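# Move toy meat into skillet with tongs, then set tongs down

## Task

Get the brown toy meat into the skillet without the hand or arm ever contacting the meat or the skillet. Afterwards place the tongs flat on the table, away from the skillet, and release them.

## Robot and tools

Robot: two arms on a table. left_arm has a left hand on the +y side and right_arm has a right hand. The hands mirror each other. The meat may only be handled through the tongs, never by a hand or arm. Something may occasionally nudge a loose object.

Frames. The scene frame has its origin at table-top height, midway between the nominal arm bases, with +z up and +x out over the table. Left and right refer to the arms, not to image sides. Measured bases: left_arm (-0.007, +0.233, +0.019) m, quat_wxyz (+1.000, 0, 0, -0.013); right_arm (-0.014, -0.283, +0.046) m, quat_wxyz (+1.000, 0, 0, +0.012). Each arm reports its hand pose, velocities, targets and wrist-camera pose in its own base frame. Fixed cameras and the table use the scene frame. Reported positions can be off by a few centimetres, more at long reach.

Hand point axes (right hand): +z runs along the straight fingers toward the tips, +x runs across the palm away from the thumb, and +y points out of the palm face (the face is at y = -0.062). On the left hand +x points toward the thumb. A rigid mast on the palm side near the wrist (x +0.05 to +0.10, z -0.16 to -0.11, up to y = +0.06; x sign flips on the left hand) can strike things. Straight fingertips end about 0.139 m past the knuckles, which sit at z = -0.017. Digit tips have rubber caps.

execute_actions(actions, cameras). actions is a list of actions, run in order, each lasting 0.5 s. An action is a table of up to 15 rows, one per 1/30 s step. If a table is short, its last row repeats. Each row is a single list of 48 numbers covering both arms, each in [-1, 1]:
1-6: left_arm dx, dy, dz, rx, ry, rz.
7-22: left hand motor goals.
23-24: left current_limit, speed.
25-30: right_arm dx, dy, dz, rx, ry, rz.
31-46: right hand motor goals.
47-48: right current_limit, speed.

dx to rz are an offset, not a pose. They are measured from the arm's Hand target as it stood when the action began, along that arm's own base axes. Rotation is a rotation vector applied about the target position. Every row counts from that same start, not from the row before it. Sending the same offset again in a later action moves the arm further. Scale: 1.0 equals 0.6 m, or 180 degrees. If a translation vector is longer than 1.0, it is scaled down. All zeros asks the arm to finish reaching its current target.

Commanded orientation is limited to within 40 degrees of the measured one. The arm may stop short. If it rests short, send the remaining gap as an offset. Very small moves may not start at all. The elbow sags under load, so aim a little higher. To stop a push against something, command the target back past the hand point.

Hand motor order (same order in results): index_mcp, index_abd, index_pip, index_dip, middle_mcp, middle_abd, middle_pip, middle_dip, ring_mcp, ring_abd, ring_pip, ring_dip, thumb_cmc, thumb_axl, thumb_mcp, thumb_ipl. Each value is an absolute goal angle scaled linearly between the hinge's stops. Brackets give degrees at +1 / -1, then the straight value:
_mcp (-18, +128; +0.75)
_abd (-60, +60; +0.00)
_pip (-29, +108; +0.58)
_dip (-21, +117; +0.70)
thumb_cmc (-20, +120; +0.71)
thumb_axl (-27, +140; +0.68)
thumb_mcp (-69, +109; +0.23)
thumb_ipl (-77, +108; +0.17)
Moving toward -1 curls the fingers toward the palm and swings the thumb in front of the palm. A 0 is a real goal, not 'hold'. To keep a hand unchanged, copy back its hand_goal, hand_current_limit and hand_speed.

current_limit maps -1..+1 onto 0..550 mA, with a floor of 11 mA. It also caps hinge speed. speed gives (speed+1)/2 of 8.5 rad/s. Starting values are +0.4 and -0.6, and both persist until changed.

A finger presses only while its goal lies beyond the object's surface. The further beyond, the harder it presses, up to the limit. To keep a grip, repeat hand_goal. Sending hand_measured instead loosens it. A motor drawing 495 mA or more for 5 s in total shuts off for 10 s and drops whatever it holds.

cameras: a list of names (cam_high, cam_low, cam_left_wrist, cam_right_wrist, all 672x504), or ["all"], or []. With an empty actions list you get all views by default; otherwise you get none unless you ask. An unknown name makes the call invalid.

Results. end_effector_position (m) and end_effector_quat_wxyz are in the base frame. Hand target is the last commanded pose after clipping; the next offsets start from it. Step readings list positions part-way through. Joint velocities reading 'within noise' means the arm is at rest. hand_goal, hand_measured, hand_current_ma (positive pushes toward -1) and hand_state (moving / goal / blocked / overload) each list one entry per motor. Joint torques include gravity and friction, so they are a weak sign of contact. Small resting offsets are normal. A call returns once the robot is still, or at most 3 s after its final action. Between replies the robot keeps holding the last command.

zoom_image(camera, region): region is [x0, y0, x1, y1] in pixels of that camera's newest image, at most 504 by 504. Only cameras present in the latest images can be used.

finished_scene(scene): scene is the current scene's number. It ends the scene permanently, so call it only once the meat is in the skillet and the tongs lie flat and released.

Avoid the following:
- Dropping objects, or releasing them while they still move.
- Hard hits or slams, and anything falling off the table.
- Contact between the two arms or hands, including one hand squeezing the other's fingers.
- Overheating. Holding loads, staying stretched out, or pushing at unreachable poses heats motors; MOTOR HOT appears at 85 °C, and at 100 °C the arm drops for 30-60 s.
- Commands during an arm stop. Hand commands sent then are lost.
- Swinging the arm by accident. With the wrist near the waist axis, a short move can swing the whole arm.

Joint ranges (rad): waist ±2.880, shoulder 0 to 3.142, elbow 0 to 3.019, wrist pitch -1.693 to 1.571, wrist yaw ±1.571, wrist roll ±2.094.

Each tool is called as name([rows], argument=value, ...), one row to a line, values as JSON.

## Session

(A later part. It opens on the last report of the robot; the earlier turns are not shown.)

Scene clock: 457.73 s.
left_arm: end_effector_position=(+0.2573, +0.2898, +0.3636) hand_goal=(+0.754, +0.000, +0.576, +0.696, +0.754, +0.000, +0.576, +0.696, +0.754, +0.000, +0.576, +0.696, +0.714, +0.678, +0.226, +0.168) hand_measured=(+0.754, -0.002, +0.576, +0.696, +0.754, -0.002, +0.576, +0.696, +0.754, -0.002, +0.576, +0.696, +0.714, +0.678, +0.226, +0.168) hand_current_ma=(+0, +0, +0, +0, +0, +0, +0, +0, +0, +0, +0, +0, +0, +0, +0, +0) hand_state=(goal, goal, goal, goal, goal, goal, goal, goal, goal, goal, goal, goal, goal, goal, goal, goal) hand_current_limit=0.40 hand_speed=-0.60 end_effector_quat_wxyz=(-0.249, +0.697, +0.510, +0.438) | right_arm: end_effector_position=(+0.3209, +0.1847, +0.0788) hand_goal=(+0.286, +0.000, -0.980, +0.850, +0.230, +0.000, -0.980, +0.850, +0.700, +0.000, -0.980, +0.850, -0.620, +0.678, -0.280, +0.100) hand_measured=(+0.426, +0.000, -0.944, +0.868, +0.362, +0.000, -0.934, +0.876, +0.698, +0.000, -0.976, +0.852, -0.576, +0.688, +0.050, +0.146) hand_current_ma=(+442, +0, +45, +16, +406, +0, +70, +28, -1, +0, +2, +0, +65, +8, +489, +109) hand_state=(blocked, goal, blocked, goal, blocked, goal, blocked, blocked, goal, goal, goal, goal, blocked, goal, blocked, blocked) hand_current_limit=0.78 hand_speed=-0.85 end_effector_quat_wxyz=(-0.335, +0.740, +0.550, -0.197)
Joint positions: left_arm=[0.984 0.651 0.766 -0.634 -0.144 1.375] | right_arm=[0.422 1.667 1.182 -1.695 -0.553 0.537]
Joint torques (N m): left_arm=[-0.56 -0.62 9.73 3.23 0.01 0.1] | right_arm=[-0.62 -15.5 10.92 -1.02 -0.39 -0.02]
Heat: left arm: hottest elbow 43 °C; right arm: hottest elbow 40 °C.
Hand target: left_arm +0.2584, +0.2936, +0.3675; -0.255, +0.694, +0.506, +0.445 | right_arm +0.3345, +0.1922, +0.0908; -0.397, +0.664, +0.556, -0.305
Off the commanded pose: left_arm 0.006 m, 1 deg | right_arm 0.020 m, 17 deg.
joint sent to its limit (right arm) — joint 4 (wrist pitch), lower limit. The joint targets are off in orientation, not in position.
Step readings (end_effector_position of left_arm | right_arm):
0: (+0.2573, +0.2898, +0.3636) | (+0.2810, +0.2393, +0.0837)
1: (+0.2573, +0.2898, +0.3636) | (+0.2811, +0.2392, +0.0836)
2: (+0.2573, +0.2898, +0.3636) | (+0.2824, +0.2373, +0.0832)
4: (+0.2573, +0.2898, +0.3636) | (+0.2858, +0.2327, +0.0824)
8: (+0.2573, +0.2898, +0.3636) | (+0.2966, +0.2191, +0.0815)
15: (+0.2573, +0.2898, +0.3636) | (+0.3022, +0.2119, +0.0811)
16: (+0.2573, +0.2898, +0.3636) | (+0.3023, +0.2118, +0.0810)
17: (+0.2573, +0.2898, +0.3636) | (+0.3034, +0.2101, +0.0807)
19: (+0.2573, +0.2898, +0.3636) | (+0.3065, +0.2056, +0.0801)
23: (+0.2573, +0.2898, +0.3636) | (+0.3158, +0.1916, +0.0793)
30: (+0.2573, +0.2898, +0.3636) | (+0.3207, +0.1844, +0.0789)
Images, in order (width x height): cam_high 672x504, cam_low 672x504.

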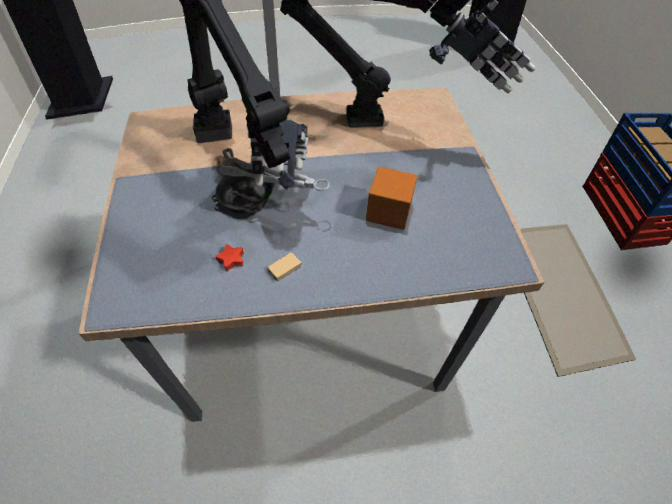

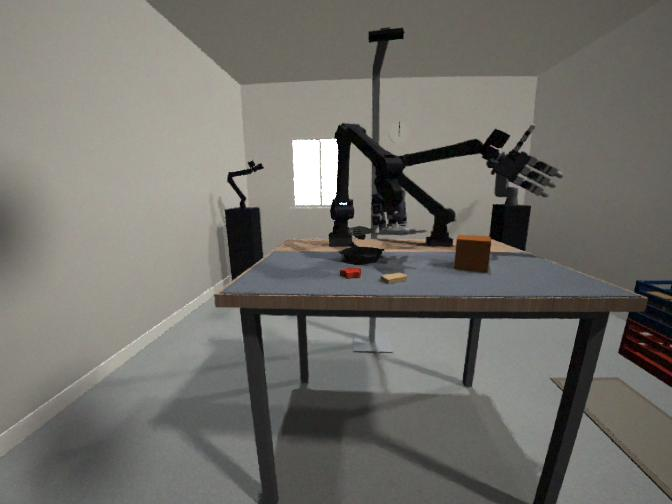

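execute_actions([
  [[0,0,0,0,0,0, 0.754,0,0.576,0.696,0.754,0,0.576,0.696,0.754,0,0.576,0.696,0.714,0.678,0.226,0.168,0.4,-0.6, 0.035,0,-0.01,0,0,0, 0.285,0,-0.98,0.85, 0.23,0,-0.98,0.85, 0.7,0,-0.98,0.85, -0.62,0.677,-0.28,0.1, 0.78,-0.85]],
  [[0,0,0,0,0,0, 0.754,0,0.576,0.696,0.754,0,0.576,0.696,0.754,0,0.576,0.696,0.714,0.678,0.226,0.168,0.4,-0.6, 0,0,-0.02,0,0,0, 0.285,0,-0.98,0.85, 0.23,0,-0.98,0.85, 0.7,0,-0.98,0.85, -0.62,0.677,-0.28,0.1, 0.78,-0.85]],
], cameras=["cam_high","cam_low"])

zoom_image(camera="cam_high", region=[202, 132, 322, 222])

zoom_image(camera="cam_low", region=[320, 205, 440, 285])

Scene clock: 475.93 s.
left_arm: end_effector_position=(+0.2573, +0.2898, +0.3636) hand_goal=(+0.754, +0.000, +0.576, +0.696, +0.754, +0.000, +0.576, +0.696, +0.754, +0.000, +0.576, +0.696, +0.714, +0.678, +0.226, +0.168) hand_measured=(+0.754, -0.002, +0.576, +0.696, +0.754, -0.002, +0.576, +0.696, +0.754, -0.002, +0.576, +0.696, +0.714, +0.678, +0.226, +0.168) hand_current_ma=(+0, +0, +0, +0, +0, +0, +0, +0, +0, +0, +0, +0, +0, +0, +0, +0) hand_state=(goal, goal, goal, goal, goal, goal, goal, goal, goal, goal, goal, goal, goal, goal, goal, goal) hand_current_limit=0.40 hand_speed=-0.60 end_effector_quat_wxyz=(-0.249, +0.697, +0.510, +0.438) | right_arm: end_effector_position=(+0.3392, +0.1885, +0.0639) hand_goal=(+0.286, +0.000, -0.980, +0.850, +0.230, +0.000, -0.980, +0.850, +0.700, +0.000, -0.980, +0.850, -0.620, +0.678, -0.280, +0.100) hand_measured=(+0.426, +0.000, -0.944, +0.868, +0.362, +0.000, -0.934, +0.876, +0.698, +0.000, -0.976, +0.852, -0.576, +0.688, +0.050, +0.146) hand_current_ma=(+442, +0, +45, +16, +406, +0, +70, +28, -1, +0, +2, +0, +65, +8, +489, +109) hand_state=(blocked, goal, blocked, goal, blocked, goal, blocked, blocked, goal, goal, goal, goal, blocked, goal, blocked, blocked) hand_current_limit=0.78 hand_speed=-0.85 end_effector_quat_wxyz=(-0.336, +0.731, +0.557, -0.204)
Joint positions: left_arm=[0.984 0.651 0.766 -0.634 -0.144 1.375] | right_arm=[0.413 1.741 1.231 -1.698 -0.538 0.5]
Joint torques (N m): left_arm=[-0.56 -0.62 9.72 3.23 0.01 0.1] | right_arm=[-1.44 -16.03 10.62 -0.75 -0.35 -0.05]
Heat: left arm: hottest elbow 43 °C; right arm: hottest elbow 41 °C.
Hand target: left_arm +0.2584, +0.2936, +0.3675; -0.255, +0.694, +0.506, +0.445 | right_arm +0.3556, +0.1922, +0.0729; -0.397, +0.664, +0.556, -0.305
Off the commanded pose: left_arm 0.006 m, 1 deg | right_arm 0.019 m, 15 deg.
joint sent to its limit (right arm) — joint 4 (wrist pitch), lower limit. The joint targets are off in orientation, not in position.
Step readings (end_effector_position of left_arm | right_arm):
0: (+0.2573, +0.2898, +0.3636) | (+0.3209, +0.1848, +0.0788)
1: (+0.2573, +0.2898, +0.3636) | (+0.3211, +0.1848, +0.0789)
2: (+0.2573, +0.2898, +0.3636) | (+0.3218, +0.1847, +0.0791)
4: (+0.2573, +0.2898, +0.3636) | (+0.3255, +0.1852, +0.0795)
8: (+0.2573, +0.2898, +0.3636) | (+0.3363, +0.1886, +0.0789)
15: (+0.2573, +0.2898, +0.3636) | (+0.3391, +0.1881, +0.0767)
16: (+0.2573, +0.2898, +0.3636) | (+0.3392, +0.1881, +0.0767)
17: (+0.2573, +0.2898, +0.3636) | (+0.3392, +0.1882, +0.0763)
19: (+0.2573, +0.2898, +0.3636) | (+0.3396, +0.1885, +0.0747)
23: (+0.2573, +0.2898, +0.3636) | (+0.3394, +0.1886, +0.0681)
30: (+0.2573, +0.2898, +0.3636) | (+0.3391, +0.1885, +0.0640)
Images, in order (width x height): cam_high 672x504, cam_low 672x504.

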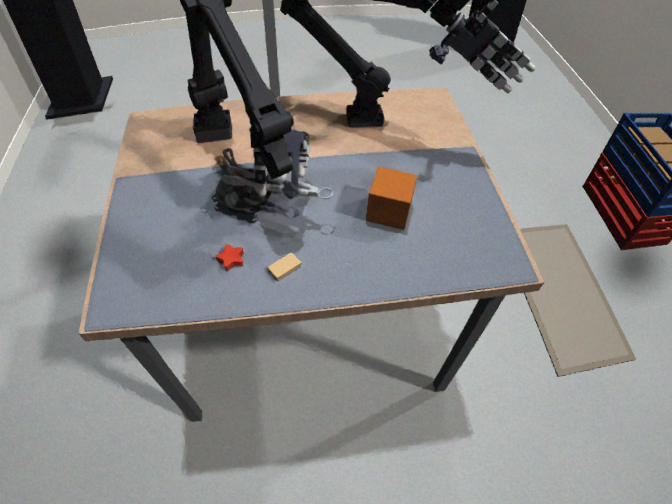

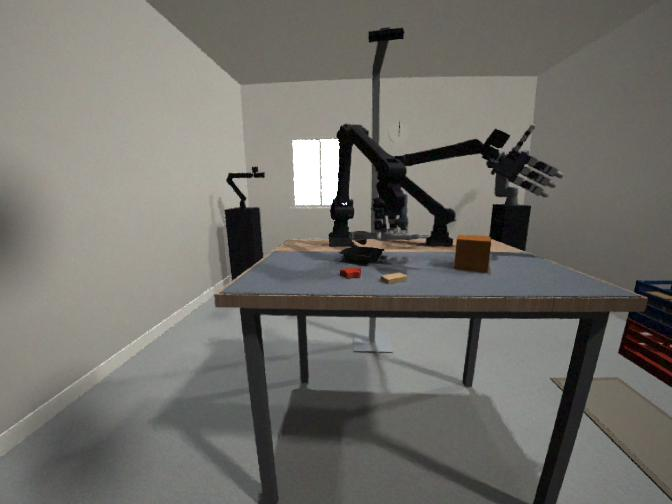

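Scaled by 4.200.

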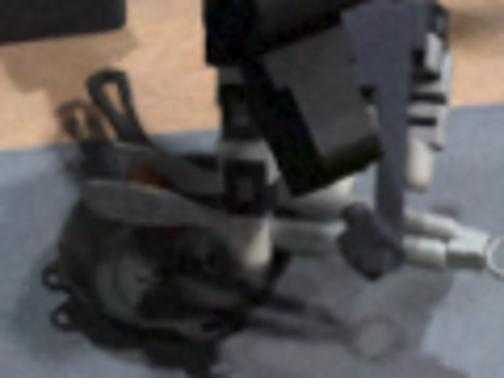

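Scaled by 4.200.

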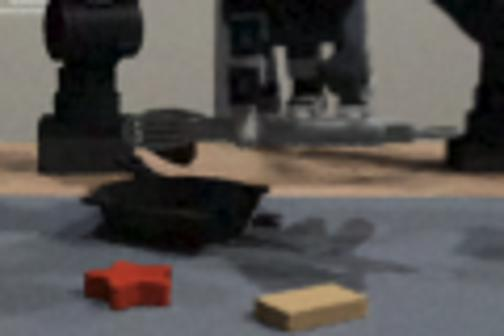

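execute_actions([
  [[0,0,0,0,0,0, 0.754,0,0.576,0.696,0.754,0,0.576,0.696,0.754,0,0.576,0.696,0.714,0.678,0.226,0.168,0.4,-0.6, 0.018,0.005,0,0.045,0,0, 0.285,0,-0.98,0.85, 0.23,0,-0.98,0.85, 0.7,0,-0.98,0.85, -0.62,0.677,-0.28,0.1, 0.78,-0.85]],
  [[0,0,0,0,0,0, 0.754,0,0.576,0.696,0.754,0,0.576,0.696,0.754,0,0.576,0.696,0.714,0.678,0.226,0.168,0.4,-0.6, 0,0,-0.015,0,0,0, 0.285,0,-0.98,0.85, 0.23,0,-0.98,0.85, 0.7,0,-0.98,0.85, -0.62,0.677,-0.28,0.1, 0.78,-0.85]],
], cameras=["cam_high","cam_low","cam_right_wrist"])

zoom_image(camera="cam_high", region=[202, 132, 322, 222])

zoom_image(camera="cam_low", region=[320, 205, 440, 285])

Scene clock: 486.47 s.
left_arm: end_effector_position=(+0.2573, +0.2898, +0.3636) hand_goal=(+0.754, +0.000, +0.576, +0.696, +0.754, +0.000, +0.576, +0.696, +0.754, +0.000, +0.576, +0.696, +0.714, +0.678, +0.226, +0.168) hand_measured=(+0.754, -0.002, +0.576, +0.696, +0.754, -0.002, +0.576, +0.696, +0.754, -0.002, +0.576, +0.696, +0.714, +0.678, +0.226, +0.168) hand_current_ma=(+0, +0, +0, +0, +0, +0, +0, +0, +0, +0, +0, +0, +0, +0, +0, +0) hand_state=(goal, goal, goal, goal, goal, goal, goal, goal, goal, goal, goal, goal, goal, goal, goal, goal) hand_current_limit=0.40 hand_speed=-0.60 end_effector_quat_wxyz=(-0.249, +0.697, +0.510, +0.438) | right_arm: end_effector_position=(+0.3512, +0.1891, +0.0557) hand_goal=(+0.286, +0.000, -0.980, +0.850, +0.230, +0.000, -0.980, +0.850, +0.700, +0.000, -0.980, +0.850, -0.620, +0.678, -0.280, +0.100) hand_measured=(+0.426, +0.000, -0.944, +0.870, +0.362, +0.000, -0.934, +0.876, +0.698, +0.000, -0.976, +0.852, -0.576, +0.688, +0.050, +0.146) hand_current_ma=(+442, +0, +47, +17, +406, +0, +70, +28, -1, +0, +2, +0, +66, +8, +490, +109) hand_state=(blocked, goal, blocked, goal, blocked, goal, blocked, blocked, goal, goal, goal, goal, blocked, goal, blocked, blocked) hand_current_limit=0.78 hand_speed=-0.85 end_effector_quat_wxyz=(-0.376, +0.705, +0.576, -0.171)
Joint positions: left_arm=[0.984 0.651 0.766 -0.634 -0.144 1.375] | right_arm=[0.361 1.765 1.231 -1.698 -0.584 0.356]
Joint torques (N m): left_arm=[-0.56 -0.62 9.72 3.23 0.01 0.1] | right_arm=[-1.61 -15.5 10.54 -0.92 -0.55 -0.11]
Heat: left arm: hottest elbow 43 °C; right arm: hottest elbow 42 °C.
Hand target: left_arm +0.2584, +0.2936, +0.3675; -0.255, +0.694, +0.506, +0.445 | right_arm +0.3664, +0.1951, +0.0639; -0.443, +0.635, +0.576, -0.264
Off the commanded pose: left_arm 0.006 m, 1 deg | right_arm 0.018 m, 15 deg.
joint sent to its limit (right arm) — joint 4 (wrist pitch), lower limit. The joint targets are off in orientation, not in position.
Step readings (end_effector_position of left_arm | right_arm):
0: (+0.2573, +0.2898, +0.3636) | (+0.3392, +0.1886, +0.0639)
1: (+0.2573, +0.2898, +0.3636) | (+0.3393, +0.1887, +0.0639)
2: (+0.2573, +0.2898, +0.3636) | (+0.3396, +0.1897, +0.0640)
4: (+0.2573, +0.2898, +0.3636) | (+0.3416, +0.1921, +0.0645)
8: (+0.2573, +0.2898, +0.3636) | (+0.3478, +0.1890, +0.0649)
15: (+0.2573, +0.2898, +0.3636) | (+0.3516, +0.1875, +0.0650)
16: (+0.2573, +0.2898, +0.3636) | (+0.3518, +0.1877, +0.0650)
17: (+0.2573, +0.2898, +0.3636) | (+0.3518, +0.1879, +0.0647)
19: (+0.2573, +0.2898, +0.3636) | (+0.3519, +0.1883, +0.0635)
23: (+0.2573, +0.2898, +0.3636) | (+0.3514, +0.1887, +0.0588)
30: (+0.2573, +0.2898, +0.3636) | (+0.3511, +0.1890, +0.0557)
Images, in order (width x height): cam_high 672x504, cam_low 672x504, cam_right_wrist 672x504.

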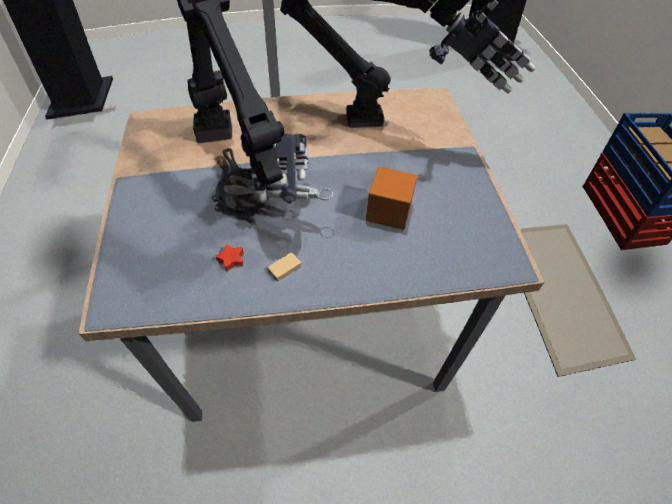

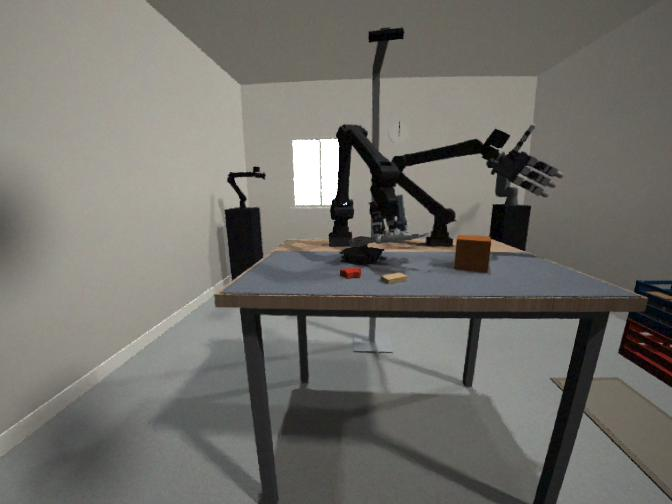

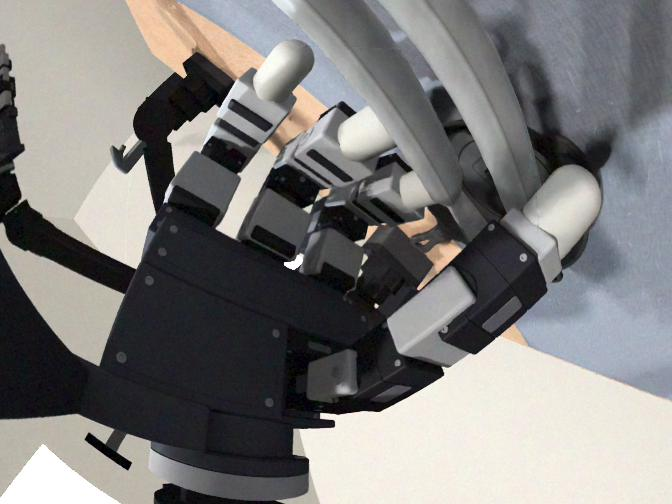

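Scaled by 4.200.

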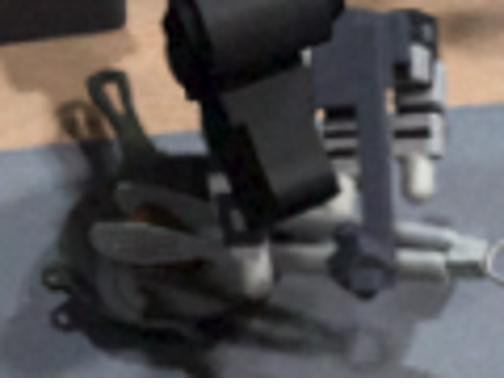

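Scaled by 4.200.

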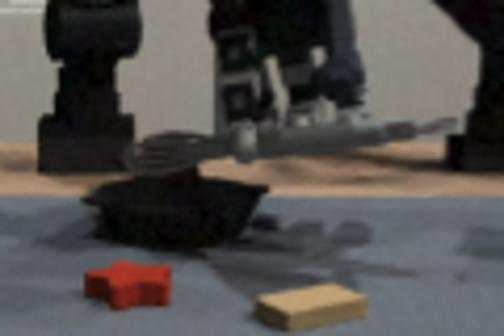

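execute_actions([
  [[0,0,0,0,0,0, 0.754,0,0.576,0.696,0.754,0,0.576,0.696,0.754,0,0.576,0.696,0.714,0.678,0.226,0.168,0.4,-0.6, 0,0,-0.017,0,0,0, 0.285,0,-0.98,0.85, 0.23,0,-0.98,0.85, 0.7,0,-0.98,0.85, -0.62,0.677,-0.28,0.1, 0.78,-0.85]],
], cameras=["cam_high","cam_low"])

zoom_image(camera="cam_high", region=[202, 132, 322, 222])

zoom_image(camera="cam_low", region=[330, 225, 390, 265])

Scene clock: 497.63 s.
left_arm: end_effector_position=(+0.2573, +0.2898, +0.3636) hand_goal=(+0.754, +0.000, +0.576, +0.696, +0.754, +0.000, +0.576, +0.696, +0.754, +0.000, +0.576, +0.696, +0.714, +0.678, +0.226, +0.168) hand_measured=(+0.754, -0.002, +0.576, +0.696, +0.754, -0.002, +0.576, +0.696, +0.754, -0.002, +0.576, +0.696, +0.714, +0.678, +0.226, +0.168) hand_current_ma=(+0, +0, +0, +0, +0, +0, +0, +0, +0, +0, +0, +0, +0, +0, +0, +0) hand_state=(goal, goal, goal, goal, goal, goal, goal, goal, goal, goal, goal, goal, goal, goal, goal, goal) hand_current_limit=0.40 hand_speed=-0.60 end_effector_quat_wxyz=(-0.249, +0.697, +0.510, +0.438) | right_arm: end_effector_position=(+0.3507, +0.1900, +0.0459) hand_goal=(+0.286, +0.000, -0.980, +0.850, +0.230, +0.000, -0.980, +0.850, +0.700, +0.000, -0.980, +0.850, -0.620, +0.678, -0.280, +0.100) hand_measured=(+0.426, +0.000, -0.944, +0.870, +0.362, +0.000, -0.934, +0.876, +0.698, +0.000, -0.976, +0.852, -0.576, +0.688, +0.050, +0.146) hand_current_ma=(+442, +0, +47, +17, +406, +0, +70, +28, -1, +0, +2, +0, +66, +8, +489, +109) hand_state=(blocked, goal, blocked, goal, blocked, goal, blocked, blocked, goal, goal, goal, goal, blocked, goal, blocked, blocked) hand_current_limit=0.78 hand_speed=-0.85 end_effector_quat_wxyz=(-0.382, +0.700, +0.577, -0.178)
Joint positions: left_arm=[0.984 0.651 0.766 -0.634 -0.144 1.375] | right_arm=[0.361 1.793 1.234 -1.698 -0.584 0.34]
Joint torques (N m): left_arm=[-0.56 -0.62 9.73 3.22 0.01 0.1] | right_arm=[-1.08 -15.97 10.19 -0.88 -0.44 -0.09]
Heat: left arm: hottest elbow 43 °C; right arm: hottest elbow 42 °C.
Hand target: left_arm +0.2584, +0.2936, +0.3675; -0.255, +0.694, +0.506, +0.445 | right_arm +0.3664, +0.1951, +0.0536; -0.443, +0.635, +0.576, -0.265
Off the commanded pose: left_arm 0.006 m, 1 deg | right_arm 0.018 m, 14 deg.
joint sent to its limit (right arm) — joint 4 (wrist pitch), lower limit. The joint targets are off in orientation, not in position.
Step readings (end_effector_position of left_arm | right_arm):
0: (+0.2573, +0.2898, +0.3636) | (+0.3512, +0.1892, +0.0557)
1: (+0.2573, +0.2898, +0.3636) | (+0.3512, +0.1892, +0.0557)
2: (+0.2573, +0.2898, +0.3636) | (+0.3512, +0.1893, +0.0554)
4: (+0.2573, +0.2898, +0.3636) | (+0.3514, +0.1895, +0.0543)
8: (+0.2573, +0.2898, +0.3636) | (+0.3512, +0.1898, +0.0495)
15: (+0.2573, +0.2898, +0.3636) | (+0.3506, +0.1899, +0.0459)
Images, in order (width x height): cam_high 672x504, cam_low 672x504.

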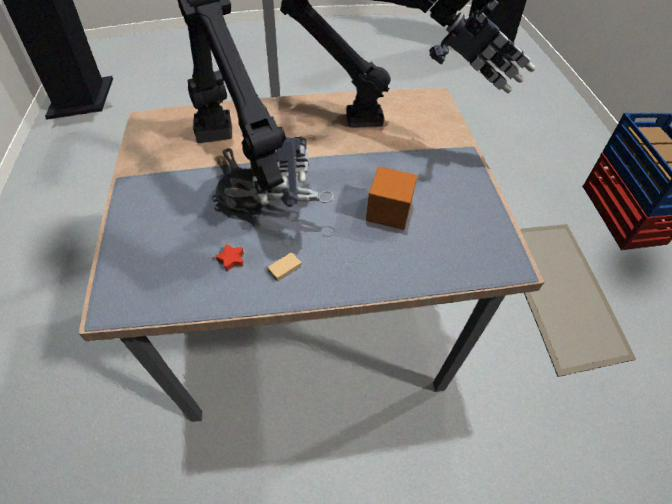

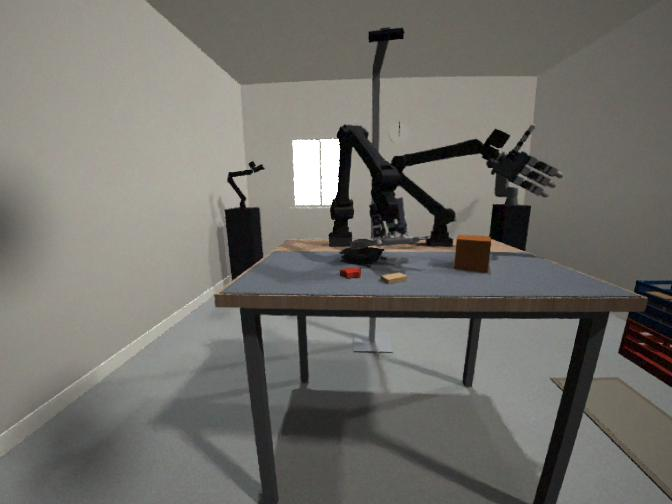

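Scaled by 4.200.

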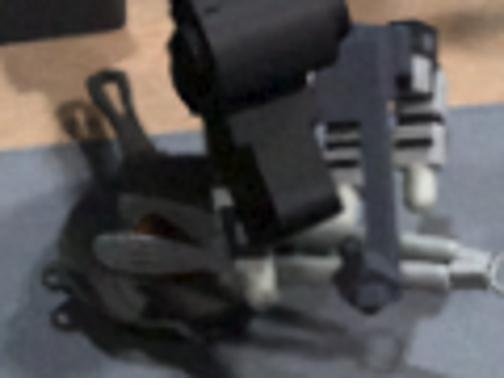

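Scaled by 8.400.

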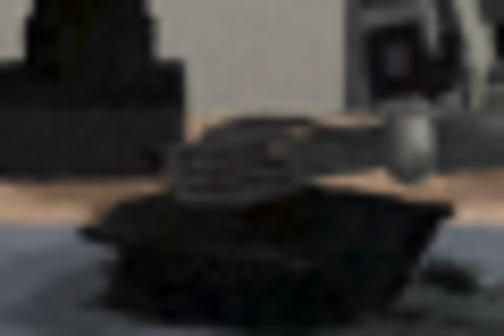

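execute_actions([
  [[0,0,0,0,0,0, 0.754,0,0.576,0.696,0.754,0,0.576,0.696,0.754,0,0.576,0.696,0.714,0.678,0.226,0.168,0.4,-0.6, 0,0,0,0,0,0, 0.38,0,-0.98,0.85, 0.31,0,-0.98,0.85, 0.72,0,-0.98,0.85, -0.62,0.677,-0.28,0.1, 0.78,-0.85]],
  [[0,0,0,0,0,0, 0.754,0,0.576,0.696,0.754,0,0.576,0.696,0.754,0,0.576,0.696,0.714,0.678,0.226,0.168,0.4,-0.6, 0,0,0,0,0,0, 0.44,0,-0.98,0.85, 0.37,0,-0.98,0.85, 0.75,0,-0.98,0.85, -0.62,0.677,-0.28,0.1, 0.78,-0.85]],
], cameras=["cam_high","cam_low"])

zoom_image(camera="cam_high", region=[202, 152, 282, 212])

zoom_image(camera="cam_low", region=[330, 225, 390, 265])

Scene clock: 506.70 s.
left_arm: end_effector_position=(+0.2573, +0.2898, +0.3636) hand_goal=(+0.754, +0.000, +0.576, +0.696, +0.754, +0.000, +0.576, +0.696, +0.754, +0.000, +0.576, +0.696, +0.714, +0.678, +0.226, +0.168) hand_measured=(+0.754, -0.002, +0.576, +0.696, +0.754, -0.002, +0.576, +0.696, +0.754, -0.002, +0.576, +0.696, +0.714, +0.678, +0.226, +0.168) hand_current_ma=(+0, +0, +0, +0, +0, +0, +0, +0, +0, +0, +0, +0, +0, +0, +0, +0) hand_state=(goal, goal, goal, goal, goal, goal, goal, goal, goal, goal, goal, goal, goal, goal, goal, goal) hand_current_limit=0.40 hand_speed=-0.60 end_effector_quat_wxyz=(-0.249, +0.697, +0.510, +0.438) | right_arm: end_effector_position=(+0.3508, +0.1900, +0.0459) hand_goal=(+0.440, +0.000, -0.980, +0.850, +0.370, +0.000, -0.980, +0.850, +0.750, +0.000, -0.980, +0.850, -0.620, +0.678, -0.280, +0.100) hand_measured=(+0.492, +0.000, -0.946, +0.870, +0.424, +0.000, -0.934, +0.876, +0.740, +0.000, -0.976, +0.852, -0.576, +0.688, +0.050, +0.146) hand_current_ma=(+89, +0, +44, +17, +98, +0, +70, +28, -8, +0, +2, +0, +66, +8, +490, +109) hand_state=(blocked, goal, blocked, goal, blocked, goal, blocked, blocked, goal, goal, goal, goal, blocked, goal, blocked, blocked) hand_current_limit=0.78 hand_speed=-0.85 end_effector_quat_wxyz=(-0.381, +0.700, +0.577, -0.178)
Joint positions: left_arm=[0.984 0.651 0.766 -0.634 -0.144 1.375] | right_arm=[0.361 1.793 1.234 -1.698 -0.583 0.338]
Joint torques (N m): left_arm=[-0.56 -0.62 9.73 3.23 0.01 0.1] | right_arm=[-1.32 -16.56 10.25 -0.9 -0.45 -0.11]
Heat: left arm: hottest elbow 43 °C; right arm: hottest elbow 43 °C.
Hand target: left_arm +0.2584, +0.2936, +0.3675; -0.255, +0.694, +0.506, +0.445 | right_arm +0.3664, +0.1951, +0.0536; -0.443, +0.635, +0.576, -0.264
Off the commanded pose: left_arm 0.006 m, 1 deg | right_arm 0.018 m, 14 deg.
joint sent to its limit (right arm) — joint 4 (wrist pitch), lower limit. The joint targets are off in orientation, not in position.
Step readings (end_effector_position of left_arm | right_arm):
0: (+0.2573, +0.2898, +0.3636) | (+0.3507, +0.1900, +0.0459)
1: (+0.2573, +0.2898, +0.3636) | (+0.3507, +0.1900, +0.0459)
2: (+0.2573, +0.2898, +0.3636) | (+0.3507, +0.1900, +0.0459)
4: (+0.2573, +0.2898, +0.3636) | (+0.3507, +0.1900, +0.0459)
8: (+0.2573, +0.2898, +0.3636) | (+0.3507, +0.1900, +0.0459)
15: (+0.2573, +0.2898, +0.3636) | (+0.3507, +0.1900, +0.0459)
16: (+0.2573, +0.2898, +0.3636) | (+0.3507, +0.1900, +0.0459)
17: (+0.2573, +0.2898, +0.3636) | (+0.3507, +0.1900, +0.0459)
19: (+0.2573, +0.2898, +0.3636) | (+0.3507, +0.1899, +0.0459)
23: (+0.2573, +0.2898, +0.3636) | (+0.3508, +0.1900, +0.0459)
30: (+0.2573, +0.2898, +0.3636) | (+0.3508, +0.1900, +0.0459)
Images, in order (width x height): cam_high 672x504, cam_low 672x504.

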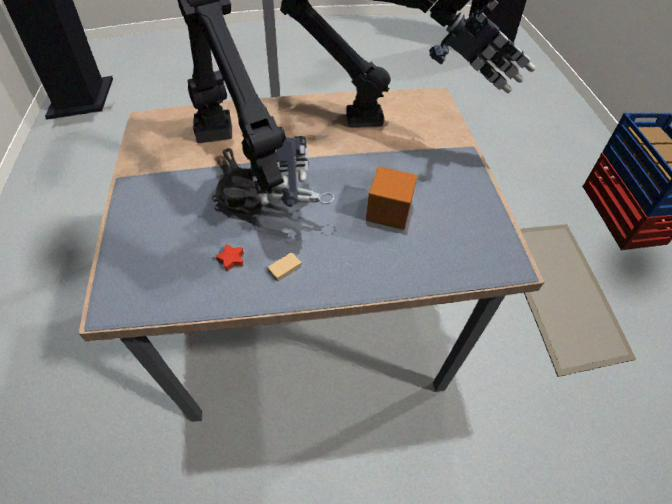

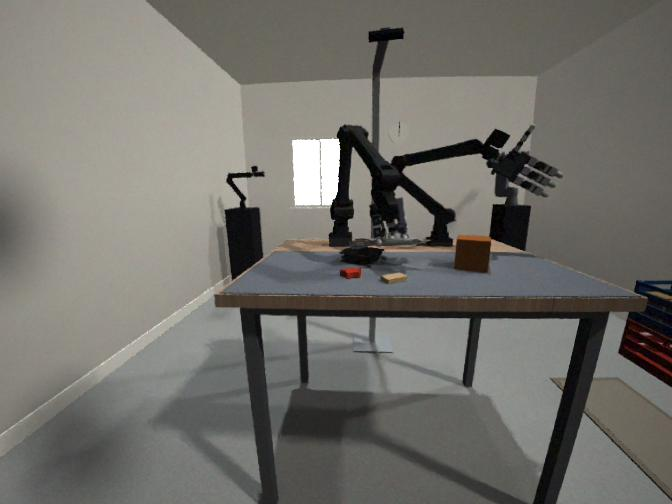

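Scaled by 6.300.

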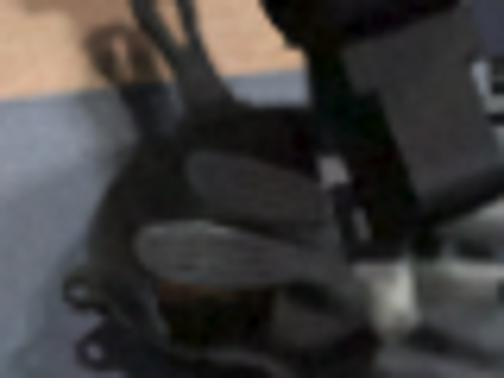

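Scaled by 8.400.

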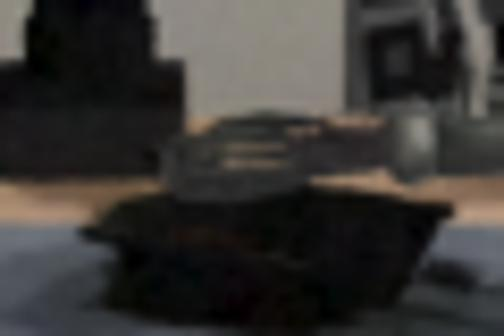

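execute_actions([
  [[0,0,0,0,0,0, 0.754,0,0.576,0.696,0.754,0,0.576,0.696,0.754,0,0.576,0.696,0.714,0.678,0.226,0.168,0.4,-0.6, 0,0,0.05,0,0,0, 0.44,0,-0.98,0.85, 0.37,0,-0.98,0.85, 0.75,0,-0.98,0.85, -0.62,0.677,-0.28,0.1, 0.78,-0.85]],
  [[0,0,0,0,0,0, 0.754,0,0.576,0.696,0.754,0,0.576,0.696,0.754,0,0.576,0.696,0.714,0.678,0.226,0.168,0.4,-0.6, 0,0,0.05,0,0,0, 0.44,0,-0.98,0.85, 0.37,0,-0.98,0.85, 0.75,0,-0.98,0.85, -0.62,0.677,-0.28,0.1, 0.78,-0.85]],
], cameras=["cam_high","cam_low"])

zoom_image(camera="cam_high", region=[202, 132, 322, 222])

zoom_image(camera="cam_low", region=[320, 205, 440, 285])

Scene clock: 513.67 s.
left_arm: end_effector_position=(+0.2573, +0.2898, +0.3636) hand_goal=(+0.754, +0.000, +0.576, +0.696, +0.754, +0.000, +0.576, +0.696, +0.754, +0.000, +0.576, +0.696, +0.714, +0.678, +0.226, +0.168) hand_measured=(+0.754, -0.002, +0.576, +0.696, +0.754, -0.002, +0.576, +0.696, +0.754, -0.002, +0.576, +0.696, +0.714, +0.678, +0.226, +0.168) hand_current_ma=(+0, +0, +0, +0, +0, +0, +0, +0, +0, +0, +0, +0, +0, +0, +0, +0) hand_state=(goal, goal, goal, goal, goal, goal, goal, goal, goal, goal, goal, goal, goal, goal, goal, goal) hand_current_limit=0.40 hand_speed=-0.60 end_effector_quat_wxyz=(-0.249, +0.697, +0.510, +0.438) | right_arm: end_effector_position=(+0.3559, +0.1891, +0.1022) hand_goal=(+0.440, +0.000, -0.980, +0.850, +0.370, +0.000, -0.980, +0.850, +0.750, +0.000, -0.980, +0.850, -0.620, +0.678, -0.280, +0.100) hand_measured=(+0.492, +0.000, -0.946, +0.870, +0.424, +0.000, -0.934, +0.876, +0.740, +0.000, -0.976, +0.852, -0.576, +0.688, +0.050, +0.146) hand_current_ma=(+90, +0, +44, +17, +98, +0, +70, +28, -6, +0, +2, +0, +66, +8, +489, +109) hand_state=(blocked, goal, blocked, goal, blocked, goal, blocked, blocked, goal, goal, goal, goal, blocked, goal, blocked, blocked) hand_current_limit=0.78 hand_speed=-0.85 end_effector_quat_wxyz=(-0.357, +0.719, +0.584, -0.124)
Joint positions: left_arm=[0.984 0.651 0.766 -0.634 -0.144 1.375] | right_arm=[0.361 1.644 1.234 -1.698 -0.589 0.401]
Joint torques (N m): left_arm=[-0.56 -0.62 9.73 3.23 0.01 0.1] | right_arm=[-0.56 -14.92 10.91 -0.58 -0.71 0.16]
Heat: left arm: hottest elbow 43 °C; right arm: hottest elbow 43 °C.
Hand target: left_arm +0.2584, +0.2936, +0.3675; -0.255, +0.694, +0.506, +0.445 | right_arm +0.3664, +0.1951, +0.1137; -0.443, +0.634, +0.576, -0.264
Off the commanded pose: left_arm 0.006 m, 1 deg | right_arm 0.017 m, 21 deg.
joint sent to its limit (right arm) — joint 4 (wrist pitch), lower limit. The joint targets are off in orientation, not in position.
Step readings (end_effector_position of left_arm | right_arm):
0: (+0.2573, +0.2898, +0.3636) | (+0.3508, +0.1900, +0.0459)
1: (+0.2573, +0.2898, +0.3636) | (+0.3508, +0.1900, +0.0459)
2: (+0.2573, +0.2898, +0.3636) | (+0.3508, +0.1900, +0.0462)
4: (+0.2573, +0.2898, +0.3636) | (+0.3513, +0.1902, +0.0486)
8: (+0.2573, +0.2898, +0.3636) | (+0.3535, +0.1907, +0.0612)
15: (+0.2573, +0.2898, +0.3636) | (+0.3552, +0.1910, +0.0733)
16: (+0.2573, +0.2898, +0.3636) | (+0.3552, +0.1909, +0.0733)
17: (+0.2573, +0.2898, +0.3636) | (+0.3551, +0.1906, +0.0736)
19: (+0.2573, +0.2898, +0.3636) | (+0.3551, +0.1901, +0.0765)
23: (+0.2573, +0.2898, +0.3636) | (+0.3560, +0.1897, +0.0903)
30: (+0.2573, +0.2898, +0.3636) | (+0.3563, +0.1895, +0.1022)
Images, in order (width x height): cam_high 672x504, cam_low 672x504.

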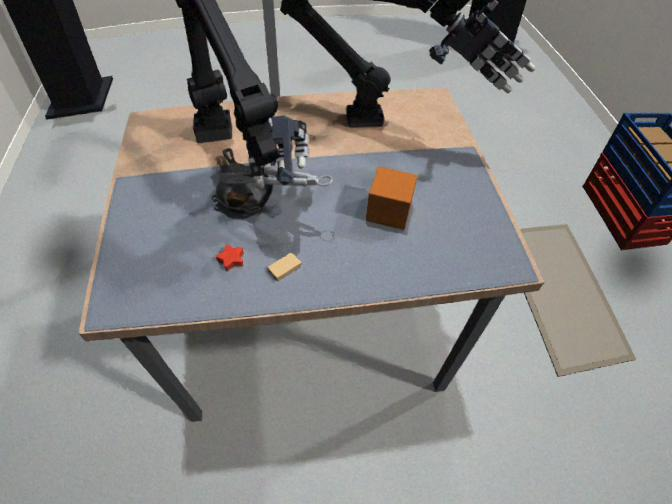

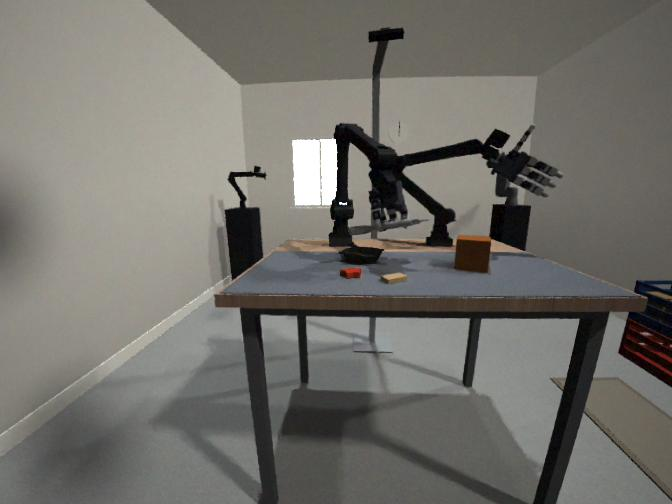

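Scaled by 4.200.

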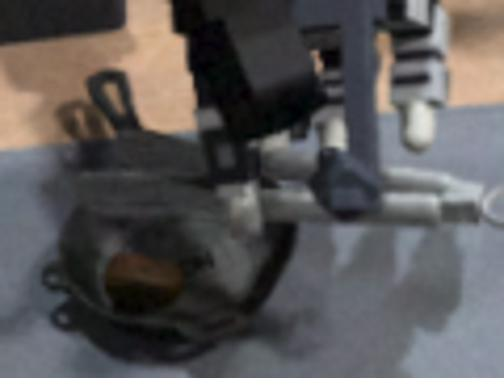

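Scaled by 4.200.

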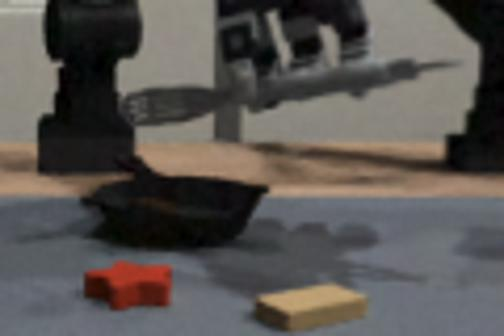

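execute_actions([
  [[0,0,0,0,0,0, 0.754,0,0.576,0.696,0.754,0,0.576,0.696,0.754,0,0.576,0.696,0.714,0.678,0.226,0.168,0.4,-0.6, -0.065,0.02,0,0,0,0, 0.44,0,-0.98,0.85, 0.37,0,-0.98,0.85, 0.75,0,-0.98,0.85, -0.62,0.677,-0.28,0.1, 0.77,-0.85]],
  [[0,0,0,0,0,0, 0.754,0,0.576,0.696,0.754,0,0.576,0.696,0.754,0,0.576,0.696,0.714,0.678,0.226,0.168,0.4,-0.6, -0.065,0.04,0,0,0,0, 0.44,0,-0.98,0.85, 0.37,0,-0.98,0.85, 0.75,0,-0.98,0.85, -0.62,0.677,-0.28,0.1, 0.77,-0.85]],
  [[0,0,0,0,0,0, 0.754,0,0.576,0.696,0.754,0,0.576,0.696,0.754,0,0.576,0.696,0.714,0.678,0.226,0.168,0.4,-0.6, -0.06,0.06,0,-0.045,0,0, 0.44,0,-0.98,0.85, 0.37,0,-0.98,0.85, 0.75,0,-0.98,0.85, -0.62,0.677,-0.28,0.1, 0.77,-0.85]],
  [[0,0,0,0,0,0, 0.754,0,0.576,0.696,0.754,0,0.576,0.696,0.754,0,0.576,0.696,0.714,0.678,0.226,0.168,0.4,-0.6, -0.03,0.07,-0.02,0,0,0, 0.44,0,-0.98,0.85, 0.37,0,-0.98,0.85, 0.75,0,-0.98,0.85, -0.62,0.677,-0.28,0.1, 0.77,-0.85]],
], cameras=["cam_high","cam_low"])

zoom_image(camera="cam_high", region=[202, 132, 422, 232])

zoom_image(camera="cam_low", region=[320, 205, 500, 285])

Scene clock: 527.43 s.
left_arm: end_effector_position=(+0.2573, +0.2898, +0.3636) hand_goal=(+0.754, +0.000, +0.576, +0.696, +0.754, +0.000, +0.576, +0.696, +0.754, +0.000, +0.576, +0.696, +0.714, +0.678, +0.226, +0.168) hand_measured=(+0.754, -0.002, +0.576, +0.696, +0.754, -0.002, +0.576, +0.696, +0.754, -0.002, +0.576, +0.696, +0.714, +0.678, +0.226, +0.168) hand_current_ma=(+0, +0, +0, +0, +0, +0, +0, +0, +0, +0, +0, +0, +0, +0, +0, +0) hand_state=(goal, goal, goal, goal, goal, goal, goal, goal, goal, goal, goal, goal, goal, goal, goal, goal) hand_current_limit=0.40 hand_speed=-0.60 end_effector_quat_wxyz=(-0.249, +0.697, +0.510, +0.438) | right_arm: end_effector_position=(+0.2217, +0.3001, +0.0909) hand_goal=(+0.440, +0.000, -0.980, +0.850, +0.370, +0.000, -0.980, +0.850, +0.750, +0.000, -0.980, +0.850, -0.620, +0.678, -0.280, +0.100) hand_measured=(+0.492, +0.000, -0.946, +0.870, +0.426, +0.000, -0.934, +0.876, +0.742, +0.000, -0.976, +0.852, -0.576, +0.688, +0.050, +0.146) hand_current_ma=(+94, +0, +44, +17, +102, +0, +70, +28, -5, +0, +2, +0, +66, +8, +487, +109) hand_state=(blocked, goal, blocked, goal, blocked, goal, blocked, blocked, goal, goal, goal, goal, blocked, goal, blocked, blocked) hand_current_limit=0.77 hand_speed=-0.85 end_effector_quat_wxyz=(-0.378, +0.695, +0.555, -0.257)
Joint positions: left_arm=[0.984 0.651 0.766 -0.634 -0.144 1.375] | right_arm=[0.746 1.679 1.197 -1.701 -0.78 0.71]
Joint torques (N m): left_arm=[-0.56 -0.67 9.73 3.23 0.01 0.1] | right_arm=[-1.67 -15.09 10.91 -0.65 -0.79 0.24]
Heat: left arm: hottest elbow 44 °C; right arm: hottest elbow 43 °C.
Hand target: left_arm +0.2584, +0.2936, +0.3675; -0.255, +0.694, +0.506, +0.445 | right_arm +0.2344, +0.3091, +0.1017; -0.397, +0.664, +0.556, -0.304
Off the commanded pose: left_arm 0.006 m, 1 deg | right_arm 0.019 m, 7 deg.
joint sent to its limit (right arm) — joint 4 (wrist pitch), lower limit. The joint targets are off in orientation, not in position.
Step readings (end_effector_position of left_arm | right_arm):
0: (+0.2573, +0.2898, +0.3636) | (+0.3559, +0.1890, +0.1022)
1: (+0.2573, +0.2898, +0.3636) | (+0.3558, +0.1893, +0.1022)
2: (+0.2573, +0.2898, +0.3636) | (+0.3552, +0.1904, +0.1024)
4: (+0.2573, +0.2898, +0.3636) | (+0.3517, +0.1944, +0.1032)
8: (+0.2573, +0.2898, +0.3636) | (+0.3365, +0.2033, +0.1050)
15: (+0.2573, +0.2898, +0.3636) | (+0.3288, +0.2085, +0.1077)
16: (+0.2573, +0.2898, +0.3636) | (+0.3284, +0.2085, +0.1076)
17: (+0.2573, +0.2898, +0.3636) | (+0.3263, +0.2103, +0.1075)
19: (+0.2573, +0.2898, +0.3636) | (+0.3182, +0.2139, +0.1069)
23: (+0.2573, +0.2898, +0.3636) | (+0.2973, +0.2253, +0.1055)
30: (+0.2573, +0.2898, +0.3636) | (+0.2886, +0.2331, +0.1067)
31: (+0.2573, +0.2898, +0.3636) | (+0.2883, +0.2330, +0.1067)
32: (+0.2573, +0.2898, +0.3636) | (+0.2865, +0.2336, +0.1067)
34: (+0.2573, +0.2898, +0.3636) | (+0.2788, +0.2377, +0.1067)
38: (+0.2573, +0.2898, +0.3636) | (+0.2537, +0.2578, +0.1076)
45: (+0.2573, +0.2898, +0.3636) | (+0.2410, +0.2643, +0.1069)
46: (+0.2573, +0.2898, +0.3636) | (+0.2408, +0.2640, +0.1066)
47: (+0.2573, +0.2898, +0.3636) | (+0.2397, +0.2658, +0.1064)
49: (+0.2573, +0.2898, +0.3636) | (+0.2377, +0.2730, +0.1045)
53: (+0.2573, +0.2898, +0.3636) | (+0.2295, +0.2930, +0.0962)
60: (+0.2573, +0.2898, +0.3636) | (+0.2211, +0.2997, +0.0902)
Images, in order (width x height): cam_high 672x504, cam_low 672x504.

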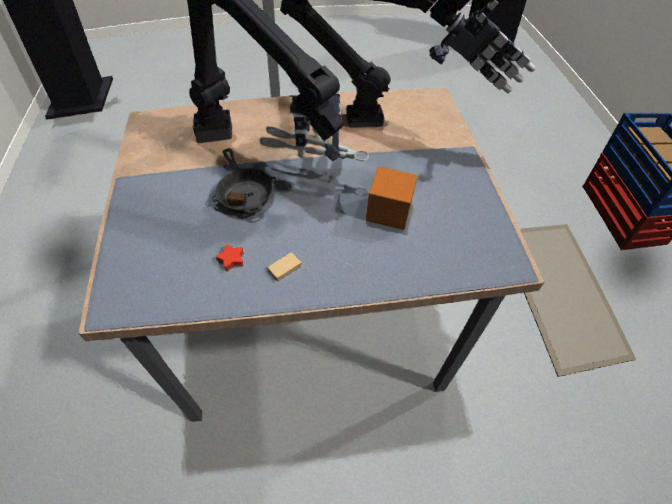

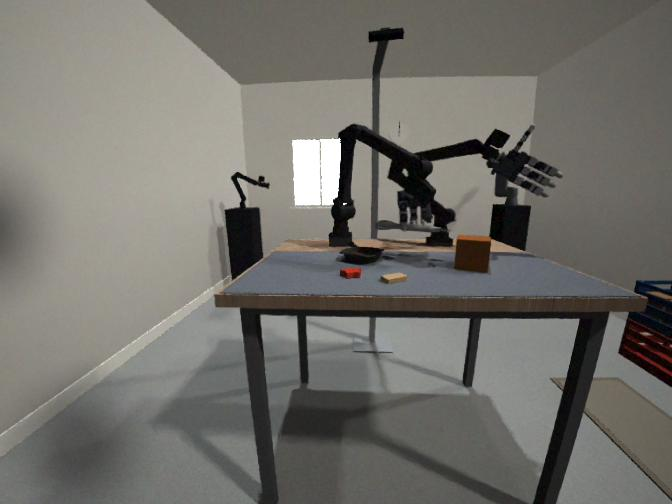

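Scaled by 2.291.

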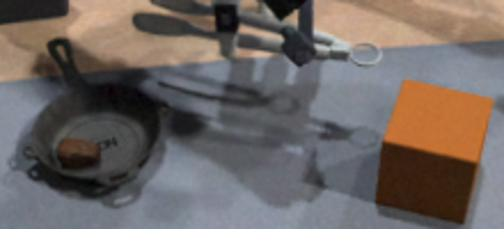

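Scaled by 2.800.

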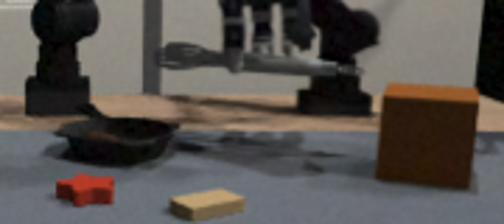

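execute_actions([
  [[0,0,0,0,0,0, 0.754,0,0.576,0.696,0.754,0,0.576,0.696,0.754,0,0.576,0.696,0.714,0.678,0.226,0.168,0.4,-0.6, -0.015,0.07,-0.03,0,0,0, 0.46,0,-0.98,0.85, 0.39,0,-0.98,0.85, 0.75,0,-0.98,0.85, -0.62,0.677,-0.28,0.1, 0.77,-0.85]],
  [[0,0,0,0,0,0, 0.754,0,0.576,0.696,0.754,0,0.576,0.696,0.754,0,0.576,0.696,0.714,0.678,0.226,0.168,0.4,-0.6, 0,0.055,-0.05,0,0,0, 0.48,0,-0.98,0.85, 0.41,0,-0.98,0.85, 0.75,0,-0.98,0.85, -0.62,0.677,-0.28,0.1, 0.77,-0.85]],
], cameras=["cam_high","cam_low"])

zoom_image(camera="cam_high", region=[242, 122, 422, 222])

zoom_image(camera="cam_low", region=[360, 205, 500, 285])

Scene clock: 538.60 s.
left_arm: end_effector_position=(+0.2573, +0.2898, +0.3636) hand_goal=(+0.754, +0.000, +0.576, +0.696, +0.754, +0.000, +0.576, +0.696, +0.754, +0.000, +0.576, +0.696, +0.714, +0.678, +0.226, +0.168) hand_measured=(+0.754, -0.002, +0.576, +0.696, +0.754, -0.002, +0.576, +0.696, +0.754, -0.002, +0.576, +0.696, +0.714, +0.678, +0.226, +0.168) hand_current_ma=(+0, +0, +0, +0, +0, +0, +0, +0, +0, +0, +0, +0, +0, +0, +0, +0) hand_state=(goal, goal, goal, goal, goal, goal, goal, goal, goal, goal, goal, goal, goal, goal, goal, goal) hand_current_limit=0.40 hand_speed=-0.60 end_effector_quat_wxyz=(-0.249, +0.697, +0.510, +0.438) | right_arm: end_effector_position=(+0.2162, +0.3712, +0.0446) hand_goal=(+0.480, +0.000, -0.980, +0.850, +0.410, +0.000, -0.980, +0.850, +0.750, +0.000, -0.980, +0.850, -0.620, +0.678, -0.280, +0.100) hand_measured=(+0.526, +0.000, -0.946, +0.870, +0.456, +0.000, -0.934, +0.876, +0.742, +0.000, -0.976, +0.852, -0.576, +0.688, +0.050, +0.146) hand_current_ma=(+78, +0, +44, +17, +78, +0, +70, +28, -5, +0, +2, +0, +66, +8, +487, +109) hand_state=(blocked, goal, blocked, goal, blocked, goal, blocked, blocked, goal, goal, goal, goal, blocked, goal, blocked, blocked) hand_current_limit=0.77 hand_speed=-0.85 end_effector_quat_wxyz=(-0.392, +0.672, +0.548, -0.308)
Joint positions: left_arm=[0.984 0.651 0.766 -0.634 -0.144 1.375] | right_arm=[0.849 1.916 1.361 -1.706 -0.86 0.726]
Joint torques (N m): left_arm=[-0.56 -0.62 9.73 3.22 0.01 0.1] | right_arm=[-0.97 -18.78 10.1 -0.61 -0.82 0.17]
Heat: left arm: hottest elbow 44 °C; right arm: hottest elbow 44 °C.
Hand target: left_arm +0.2584, +0.2936, +0.3675; -0.255, +0.694, +0.506, +0.445 | right_arm +0.2253, +0.3841, +0.0537; -0.397, +0.664, +0.555, -0.305
Off the commanded pose: left_arm 0.006 m, 1 deg | right_arm 0.018 m, 1 deg.
joint sent to its limit (right arm) — joint 4 (wrist pitch), lower limit. The joint targets still meet the commanded pose.
Step readings (end_effector_position of left_arm | right_arm):
0: (+0.2573, +0.2898, +0.3636) | (+0.2217, +0.3000, +0.0909)
1: (+0.2573, +0.2898, +0.3636) | (+0.2218, +0.3004, +0.0911)
2: (+0.2573, +0.2898, +0.3636) | (+0.2212, +0.3024, +0.0912)
4: (+0.2573, +0.2898, +0.3636) | (+0.2223, +0.3120, +0.0909)
8: (+0.2573, +0.2898, +0.3636) | (+0.2212, +0.3348, +0.0830)
15: (+0.2573, +0.2898, +0.3636) | (+0.2137, +0.3405, +0.0739)
16: (+0.2573, +0.2898, +0.3636) | (+0.2140, +0.3409, +0.0742)
17: (+0.2573, +0.2898, +0.3636) | (+0.2144, +0.3425, +0.0740)
19: (+0.2573, +0.2898, +0.3636) | (+0.2176, +0.3511, +0.0719)
23: (+0.2573, +0.2898, +0.3636) | (+0.2218, +0.3681, +0.0582)
30: (+0.2573, +0.2898, +0.3636) | (+0.2155, +0.3705, +0.0441)
Images, in order (width x height): cam_high 672x504, cam_low 672x504.

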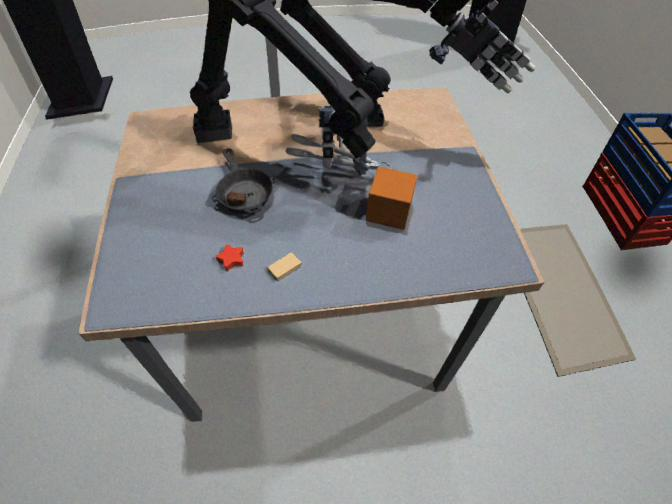

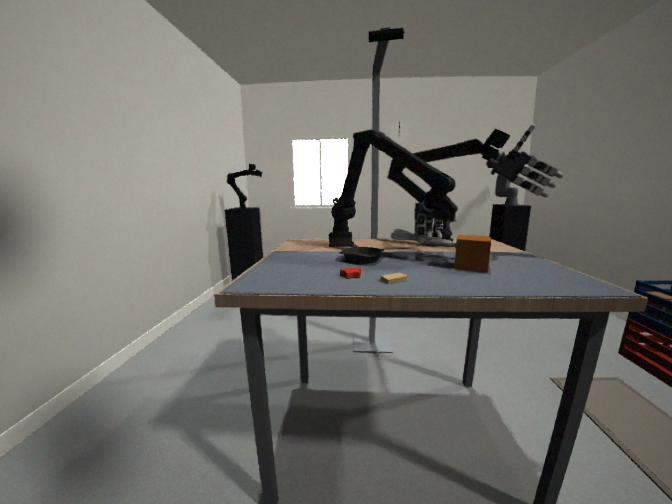

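Scaled by 2.800.

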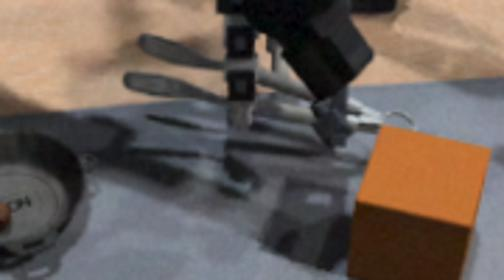

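Scaled by 3.600.

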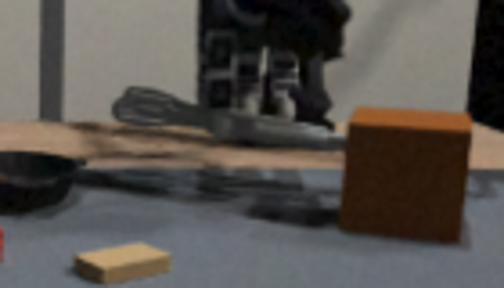

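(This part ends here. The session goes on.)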